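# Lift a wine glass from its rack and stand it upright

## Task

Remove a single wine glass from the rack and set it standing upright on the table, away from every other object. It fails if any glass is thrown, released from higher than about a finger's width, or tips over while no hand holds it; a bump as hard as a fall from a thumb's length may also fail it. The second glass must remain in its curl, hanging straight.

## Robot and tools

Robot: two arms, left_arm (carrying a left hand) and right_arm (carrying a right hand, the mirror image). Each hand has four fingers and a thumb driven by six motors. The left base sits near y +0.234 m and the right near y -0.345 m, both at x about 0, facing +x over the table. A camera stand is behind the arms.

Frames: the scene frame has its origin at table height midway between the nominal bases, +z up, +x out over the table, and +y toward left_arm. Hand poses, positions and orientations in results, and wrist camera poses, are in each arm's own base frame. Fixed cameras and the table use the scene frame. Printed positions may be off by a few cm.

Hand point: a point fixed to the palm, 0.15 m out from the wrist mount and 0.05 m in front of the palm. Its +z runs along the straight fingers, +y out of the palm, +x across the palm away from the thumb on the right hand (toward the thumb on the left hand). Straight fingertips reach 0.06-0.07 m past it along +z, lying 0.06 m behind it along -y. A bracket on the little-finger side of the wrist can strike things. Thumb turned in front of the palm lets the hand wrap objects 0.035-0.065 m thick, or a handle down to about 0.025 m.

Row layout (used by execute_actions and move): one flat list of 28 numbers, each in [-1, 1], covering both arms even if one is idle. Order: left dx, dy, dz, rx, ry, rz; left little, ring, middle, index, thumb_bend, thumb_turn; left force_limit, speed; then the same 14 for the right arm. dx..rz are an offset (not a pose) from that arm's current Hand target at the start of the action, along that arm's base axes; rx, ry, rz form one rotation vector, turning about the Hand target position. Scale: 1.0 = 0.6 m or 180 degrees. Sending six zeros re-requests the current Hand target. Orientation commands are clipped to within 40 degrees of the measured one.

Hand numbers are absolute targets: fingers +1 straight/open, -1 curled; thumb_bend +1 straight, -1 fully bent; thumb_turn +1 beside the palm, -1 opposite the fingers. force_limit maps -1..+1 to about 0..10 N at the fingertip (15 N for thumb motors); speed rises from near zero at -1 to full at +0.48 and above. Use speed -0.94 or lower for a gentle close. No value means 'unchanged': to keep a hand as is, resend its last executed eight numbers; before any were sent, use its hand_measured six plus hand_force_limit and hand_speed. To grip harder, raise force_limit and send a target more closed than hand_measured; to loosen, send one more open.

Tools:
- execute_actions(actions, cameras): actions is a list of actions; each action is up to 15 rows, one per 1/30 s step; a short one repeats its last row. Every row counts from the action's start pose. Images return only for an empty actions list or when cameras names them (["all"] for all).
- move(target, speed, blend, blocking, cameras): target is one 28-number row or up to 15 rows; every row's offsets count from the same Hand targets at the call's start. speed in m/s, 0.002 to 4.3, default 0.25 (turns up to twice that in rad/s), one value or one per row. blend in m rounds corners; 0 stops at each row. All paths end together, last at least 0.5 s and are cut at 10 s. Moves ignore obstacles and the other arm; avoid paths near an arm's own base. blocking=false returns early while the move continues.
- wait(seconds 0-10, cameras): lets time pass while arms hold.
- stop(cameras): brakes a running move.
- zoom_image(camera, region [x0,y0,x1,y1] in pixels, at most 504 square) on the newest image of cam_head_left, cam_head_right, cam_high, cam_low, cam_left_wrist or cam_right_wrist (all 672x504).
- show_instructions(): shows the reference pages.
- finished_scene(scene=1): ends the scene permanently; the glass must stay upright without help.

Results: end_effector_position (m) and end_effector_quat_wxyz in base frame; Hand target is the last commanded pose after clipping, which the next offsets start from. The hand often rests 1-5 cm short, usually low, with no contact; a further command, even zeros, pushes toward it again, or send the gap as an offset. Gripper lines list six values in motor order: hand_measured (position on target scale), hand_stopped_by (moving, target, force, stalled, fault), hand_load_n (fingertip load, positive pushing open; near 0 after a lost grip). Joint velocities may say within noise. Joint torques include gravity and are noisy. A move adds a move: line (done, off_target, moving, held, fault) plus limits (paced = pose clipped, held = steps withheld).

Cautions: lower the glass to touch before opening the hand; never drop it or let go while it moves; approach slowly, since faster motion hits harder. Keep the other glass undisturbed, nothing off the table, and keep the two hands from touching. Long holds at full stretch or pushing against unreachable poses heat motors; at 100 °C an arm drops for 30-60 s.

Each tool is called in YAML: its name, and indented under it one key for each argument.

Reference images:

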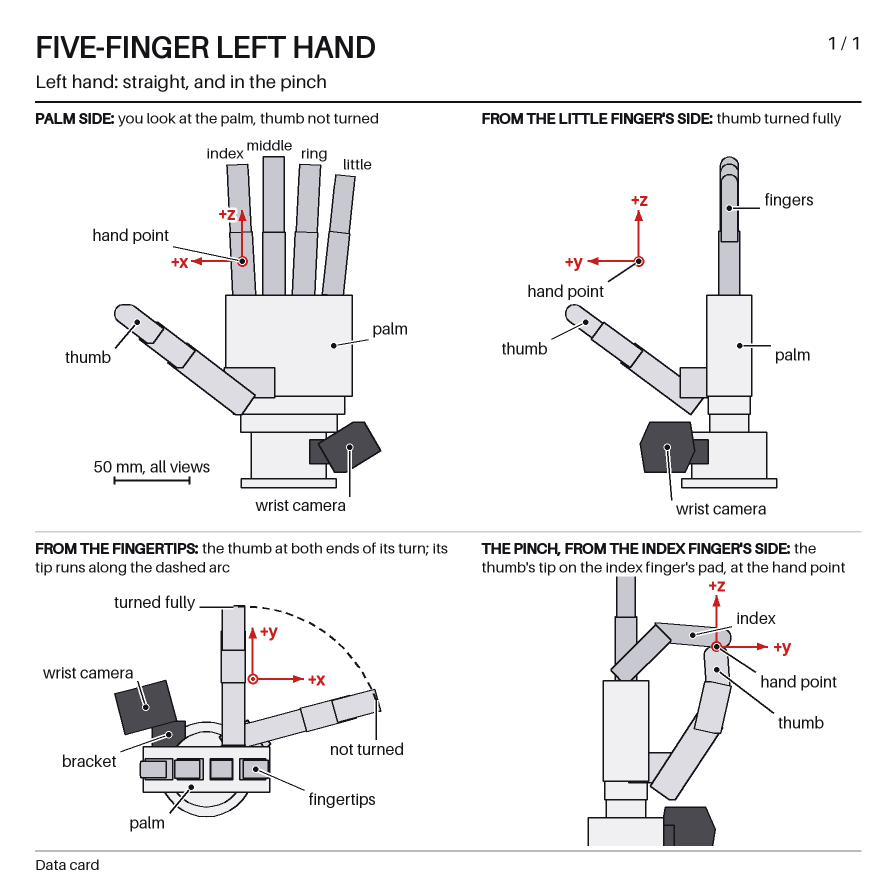

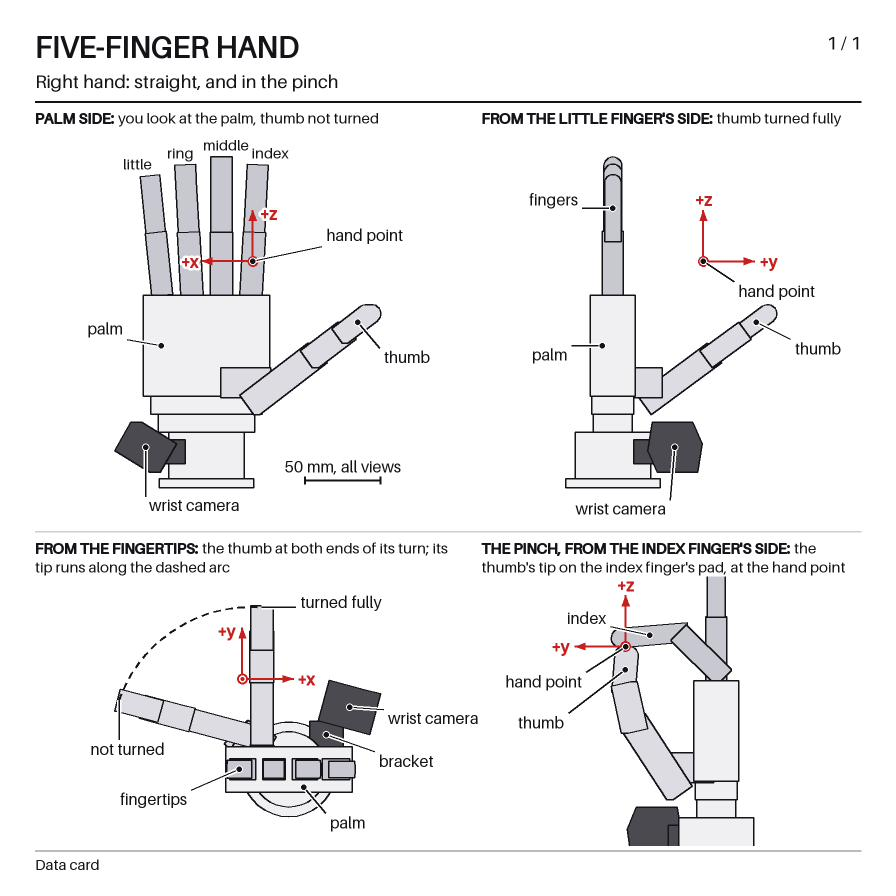

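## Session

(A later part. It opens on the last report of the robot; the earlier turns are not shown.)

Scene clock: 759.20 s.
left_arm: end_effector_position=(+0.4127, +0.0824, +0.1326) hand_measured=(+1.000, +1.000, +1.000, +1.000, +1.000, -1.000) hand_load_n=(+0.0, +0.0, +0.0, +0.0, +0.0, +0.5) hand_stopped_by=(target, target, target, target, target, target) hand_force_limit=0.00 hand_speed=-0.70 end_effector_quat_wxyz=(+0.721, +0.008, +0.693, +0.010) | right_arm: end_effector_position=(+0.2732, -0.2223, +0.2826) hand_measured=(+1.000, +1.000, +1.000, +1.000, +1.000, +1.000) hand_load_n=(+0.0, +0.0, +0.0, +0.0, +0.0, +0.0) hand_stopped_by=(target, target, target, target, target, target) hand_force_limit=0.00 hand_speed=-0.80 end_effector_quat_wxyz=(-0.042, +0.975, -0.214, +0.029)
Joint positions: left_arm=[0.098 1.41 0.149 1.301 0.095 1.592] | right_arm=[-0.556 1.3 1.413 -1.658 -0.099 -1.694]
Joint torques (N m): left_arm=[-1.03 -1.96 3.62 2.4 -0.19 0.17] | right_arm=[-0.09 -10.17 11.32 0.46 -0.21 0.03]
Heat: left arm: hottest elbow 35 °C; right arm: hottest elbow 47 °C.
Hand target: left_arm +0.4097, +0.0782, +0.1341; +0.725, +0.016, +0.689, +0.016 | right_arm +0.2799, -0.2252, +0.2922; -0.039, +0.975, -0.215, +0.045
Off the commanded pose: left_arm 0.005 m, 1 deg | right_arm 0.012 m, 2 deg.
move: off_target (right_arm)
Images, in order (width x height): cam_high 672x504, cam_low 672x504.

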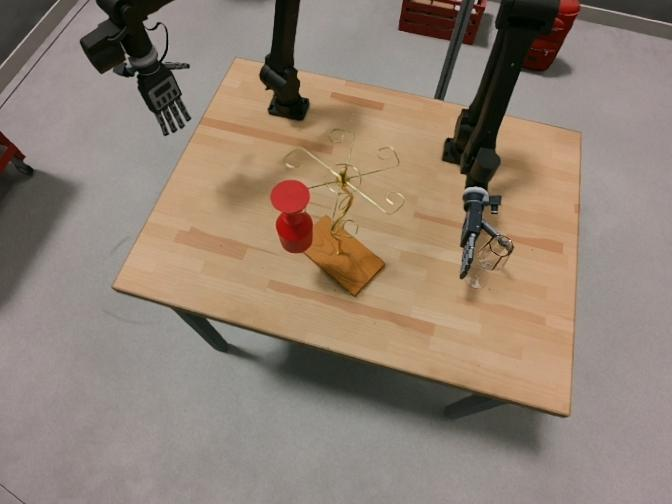

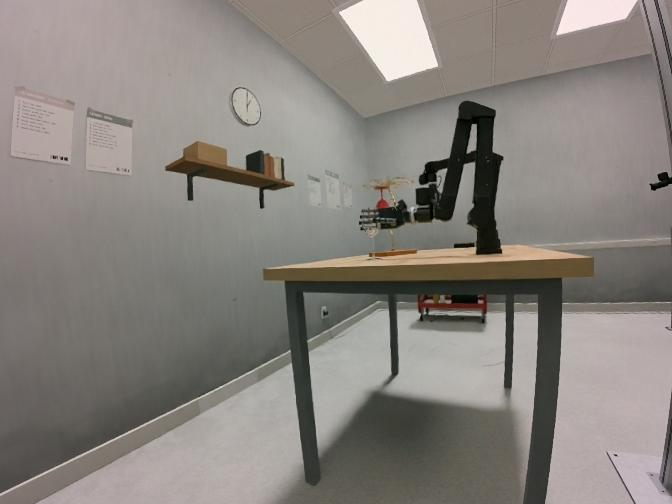

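move:
  target:
    - [-0.08,0,-0.002,0,0,0,1,1,1,1,1,-1,0.0,-0.7, 0,0,0,0,0,0,1,1,1,1,1,1,0,-0.8]
    - [-0.25,0,0.03,0,0,0,1,1,1,1,1,-1,0.0,-0.7, 0,0,0,0,0,0,1,1,1,1,1,1,0,-0.8]
  speed: [0.05,0.12]
  blend: [0.02,0]
  cameras: ["cam_low","cam_high","cam_head_left"]

zoom_image:
  camera: "cam_high"
  region: [250, 110, 550, 310]

zoom_image:
  camera: "cam_low"
  region: [340, 170, 440, 280]

Scene clock: 769.57 s.
left_arm: end_effector_position=(+0.3663, +0.0772, +0.1267) hand_measured=(+1.000, +1.000, +1.000, +1.000, +1.000, -1.000) hand_load_n=(+0.0, +0.0, +0.0, +0.0, +0.0, +0.5) hand_stopped_by=(target, target, target, target, target, target) hand_force_limit=0.00 hand_speed=-0.70 end_effector_quat_wxyz=(+0.718, +0.008, +0.696, +0.009) | right_arm: end_effector_position=(+0.2732, -0.2223, +0.2826) hand_measured=(+1.000, +1.000, +1.000, +1.000, +1.000, +1.000) hand_load_n=(+0.0, +0.0, +0.0, +0.0, +0.0, +0.0) hand_stopped_by=(target, target, target, target, target, target) hand_force_limit=0.00 hand_speed=-0.80 end_effector_quat_wxyz=(-0.042, +0.975, -0.214, +0.029)
Joint positions: left_arm=[0.098 1.306 0.026 1.311 0.098 1.592] | right_arm=[-0.556 1.3 1.413 -1.658 -0.099 -1.694]
Joint torques (N m): left_arm=[0.32 -1.26 4.78 1.54 -0.03 0.07] | right_arm=[-0.09 -10.23 11.33 0.44 -0.21 0.03]
Heat: left arm: hottest elbow 35 °C; right arm: hottest elbow 47 °C.
Hand target: left_arm +0.3677, +0.0766, +0.1275; +0.719, +0.012, +0.695, +0.009 (not the last commanded pose) | right_arm +0.2799, -0.2252, +0.2922; -0.039, +0.975, -0.215, +0.045
Off the commanded pose: left_arm 0.110 m, 2 deg | right_arm 0.012 m, 2 deg.
move: held (left_arm; a check stopped the path), off_target (right_arm); path passed 0 of 2 targets; limits=held
pose unreachable (left arm): on one or more control steps of this call, first in action 0 (counted from 0), this arm could not follow its commanded pose, so it was not sent that pose on those steps. It may still have moved: this result reports where it is.
cause: moving toward the commanded pose would bring two parts of the arm too close to each other (joints 2 (shoulder) and 3 (elbow) lie between them).
Images, in order (width x height): cam_head_left 672x504, cam_high 672x504, cam_low 672x504.

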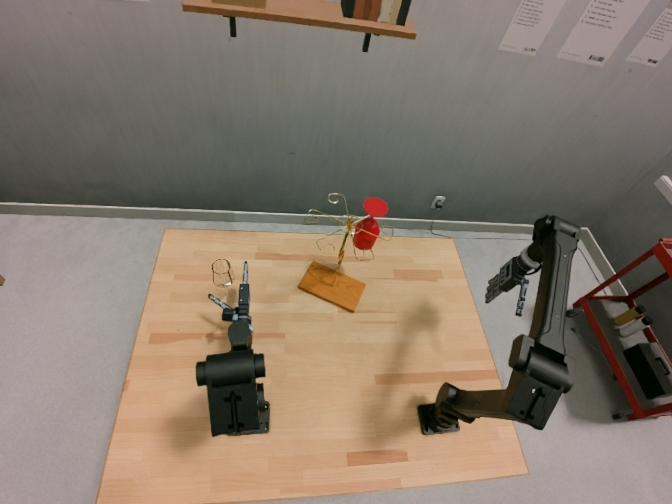

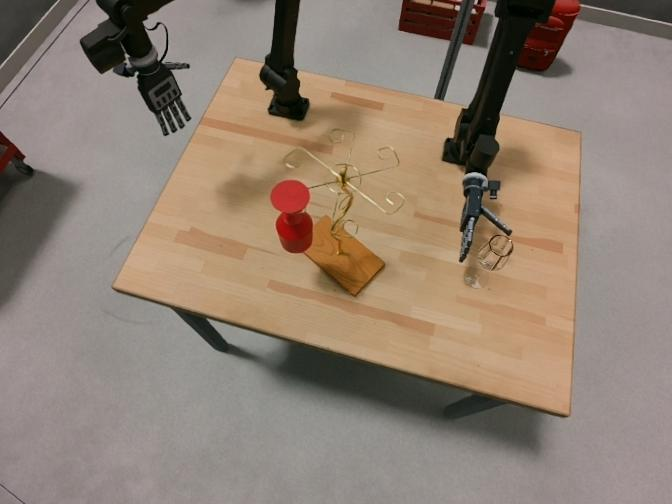

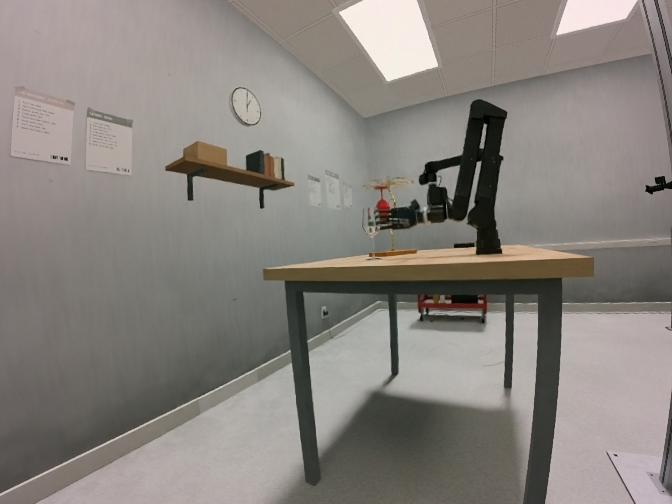

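Scaled by 1.680 from the camera's 672x504 image, which has a finer 960x720 frame.

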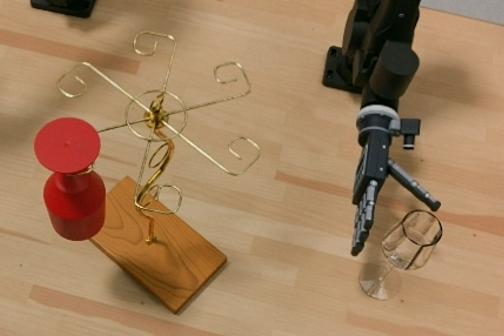

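Scaled by 4.582 from the camera's 672x504 image, which has a finer 960x720 frame.

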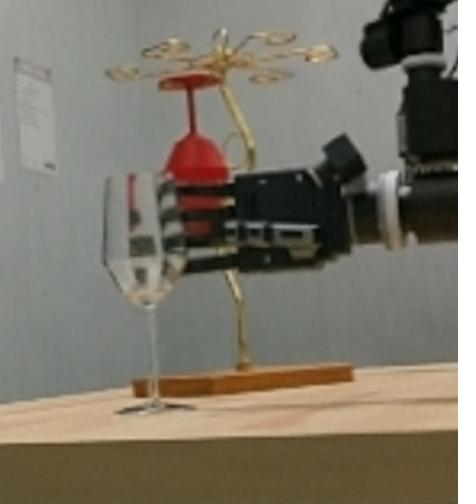

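move:
  target: [-0.05,-0.18,0.2,0,0,0,1,1,1,1,1,-1,0.0,-0.7, 0,0,0,0,0,0,1,1,1,1,1,1,0,-0.8]
  speed: 0.12
  cameras: ["cam_low","cam_high","cam_head_left"]

zoom_image:
  camera: "cam_high"
  region: [250, 110, 550, 310]

zoom_image:
  camera: "cam_low"
  region: [340, 150, 450, 280]

Scene clock: 782.07 s.
left_arm: end_effector_position=(+0.3320, -0.0262, +0.2182) hand_measured=(+1.000, +1.000, +1.000, +1.000, +1.000, -1.000) hand_load_n=(+0.0, +0.0, +0.0, +0.0, +0.0, +0.0) hand_stopped_by=(target, target, target, target, target, target) hand_force_limit=0.00 hand_speed=-0.70 end_effector_quat_wxyz=(+0.706, +0.013, +0.708, +0.011) | right_arm: end_effector_position=(+0.2732, -0.2223, +0.2826) hand_measured=(+1.000, +1.000, +1.000, +1.000, +1.000, +1.000) hand_load_n=(+0.0, +0.0, +0.0, +0.0, -0.5, +0.0) hand_stopped_by=(target, target, target, target, target, target) hand_force_limit=0.00 hand_speed=-0.80 end_effector_quat_wxyz=(-0.042, +0.975, -0.214, +0.029)
Joint positions: left_arm=[-0.559 0.536 0.177 0.355 -0.556 1.603] | right_arm=[-0.556 1.3 1.413 -1.658 -0.099 -1.694]
Joint torques (N m): left_arm=[-0.26 1.26 14.86 0.8 -0.16 0.19] | right_arm=[-0.09 -10.23 11.32 0.46 -0.22 0.03]
Heat: left arm: hottest elbow 35 °C; right arm: hottest elbow 47 °C.
Hand target: left_arm +0.3377, -0.0314, +0.2475; +0.719, +0.012, +0.695, +0.009 | right_arm +0.2799, -0.2252, +0.2922; -0.039, +0.975, -0.215, +0.045
Off the commanded pose: left_arm 0.030 m, 2 deg | right_arm 0.012 m, 2 deg.
move: off_target (left_arm, right_arm)
Images, in order (width x height): cam_head_left 672x504, cam_high 672x504, cam_low 672x504.

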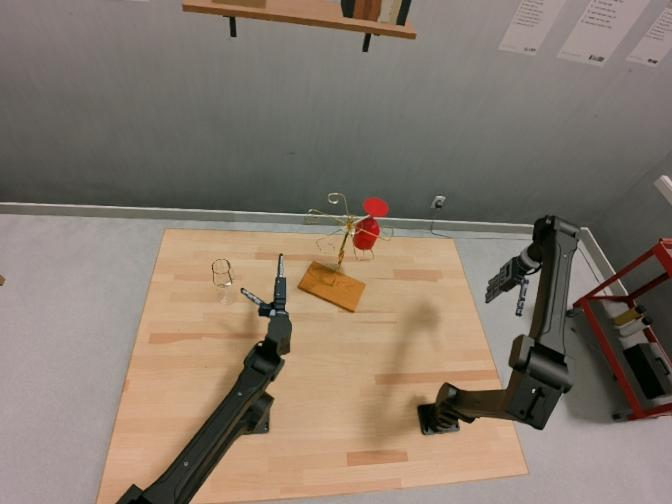

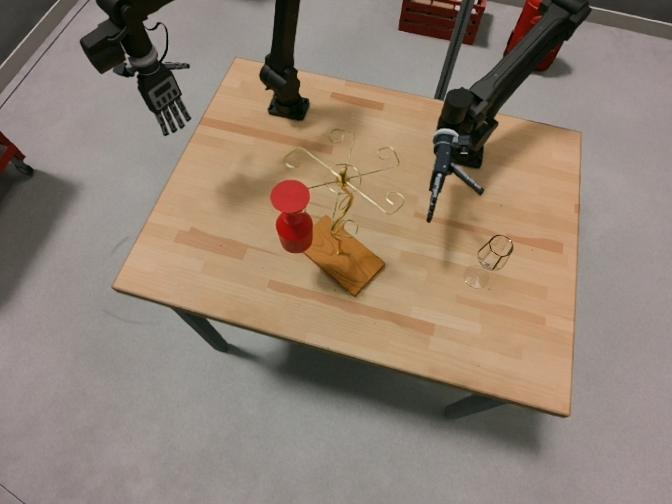

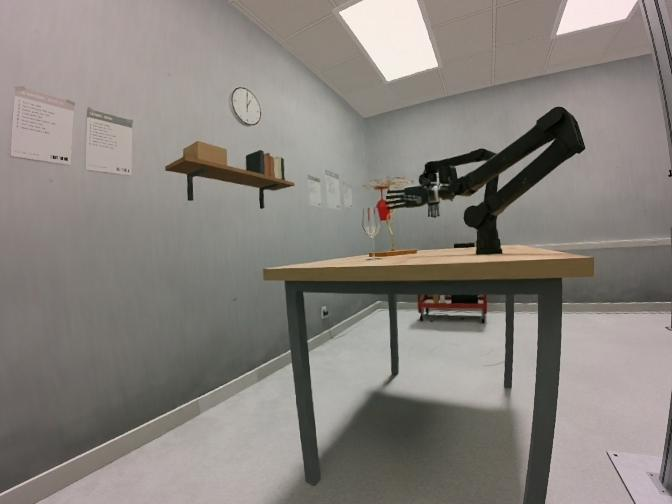

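Scaled by 1.680 from the camera's 672x504 image, which has a finer 960x720 frame.

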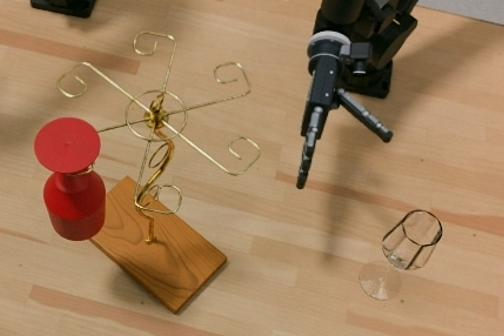

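Scaled by 3.877 from the camera's 672x504 image, which has a finer 960x720 frame.

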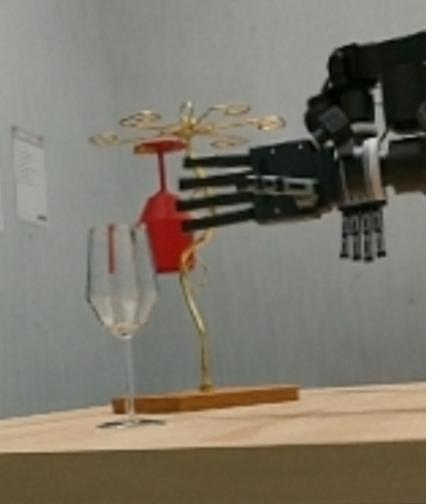

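finished_scene:

The scene is finished: the task was done.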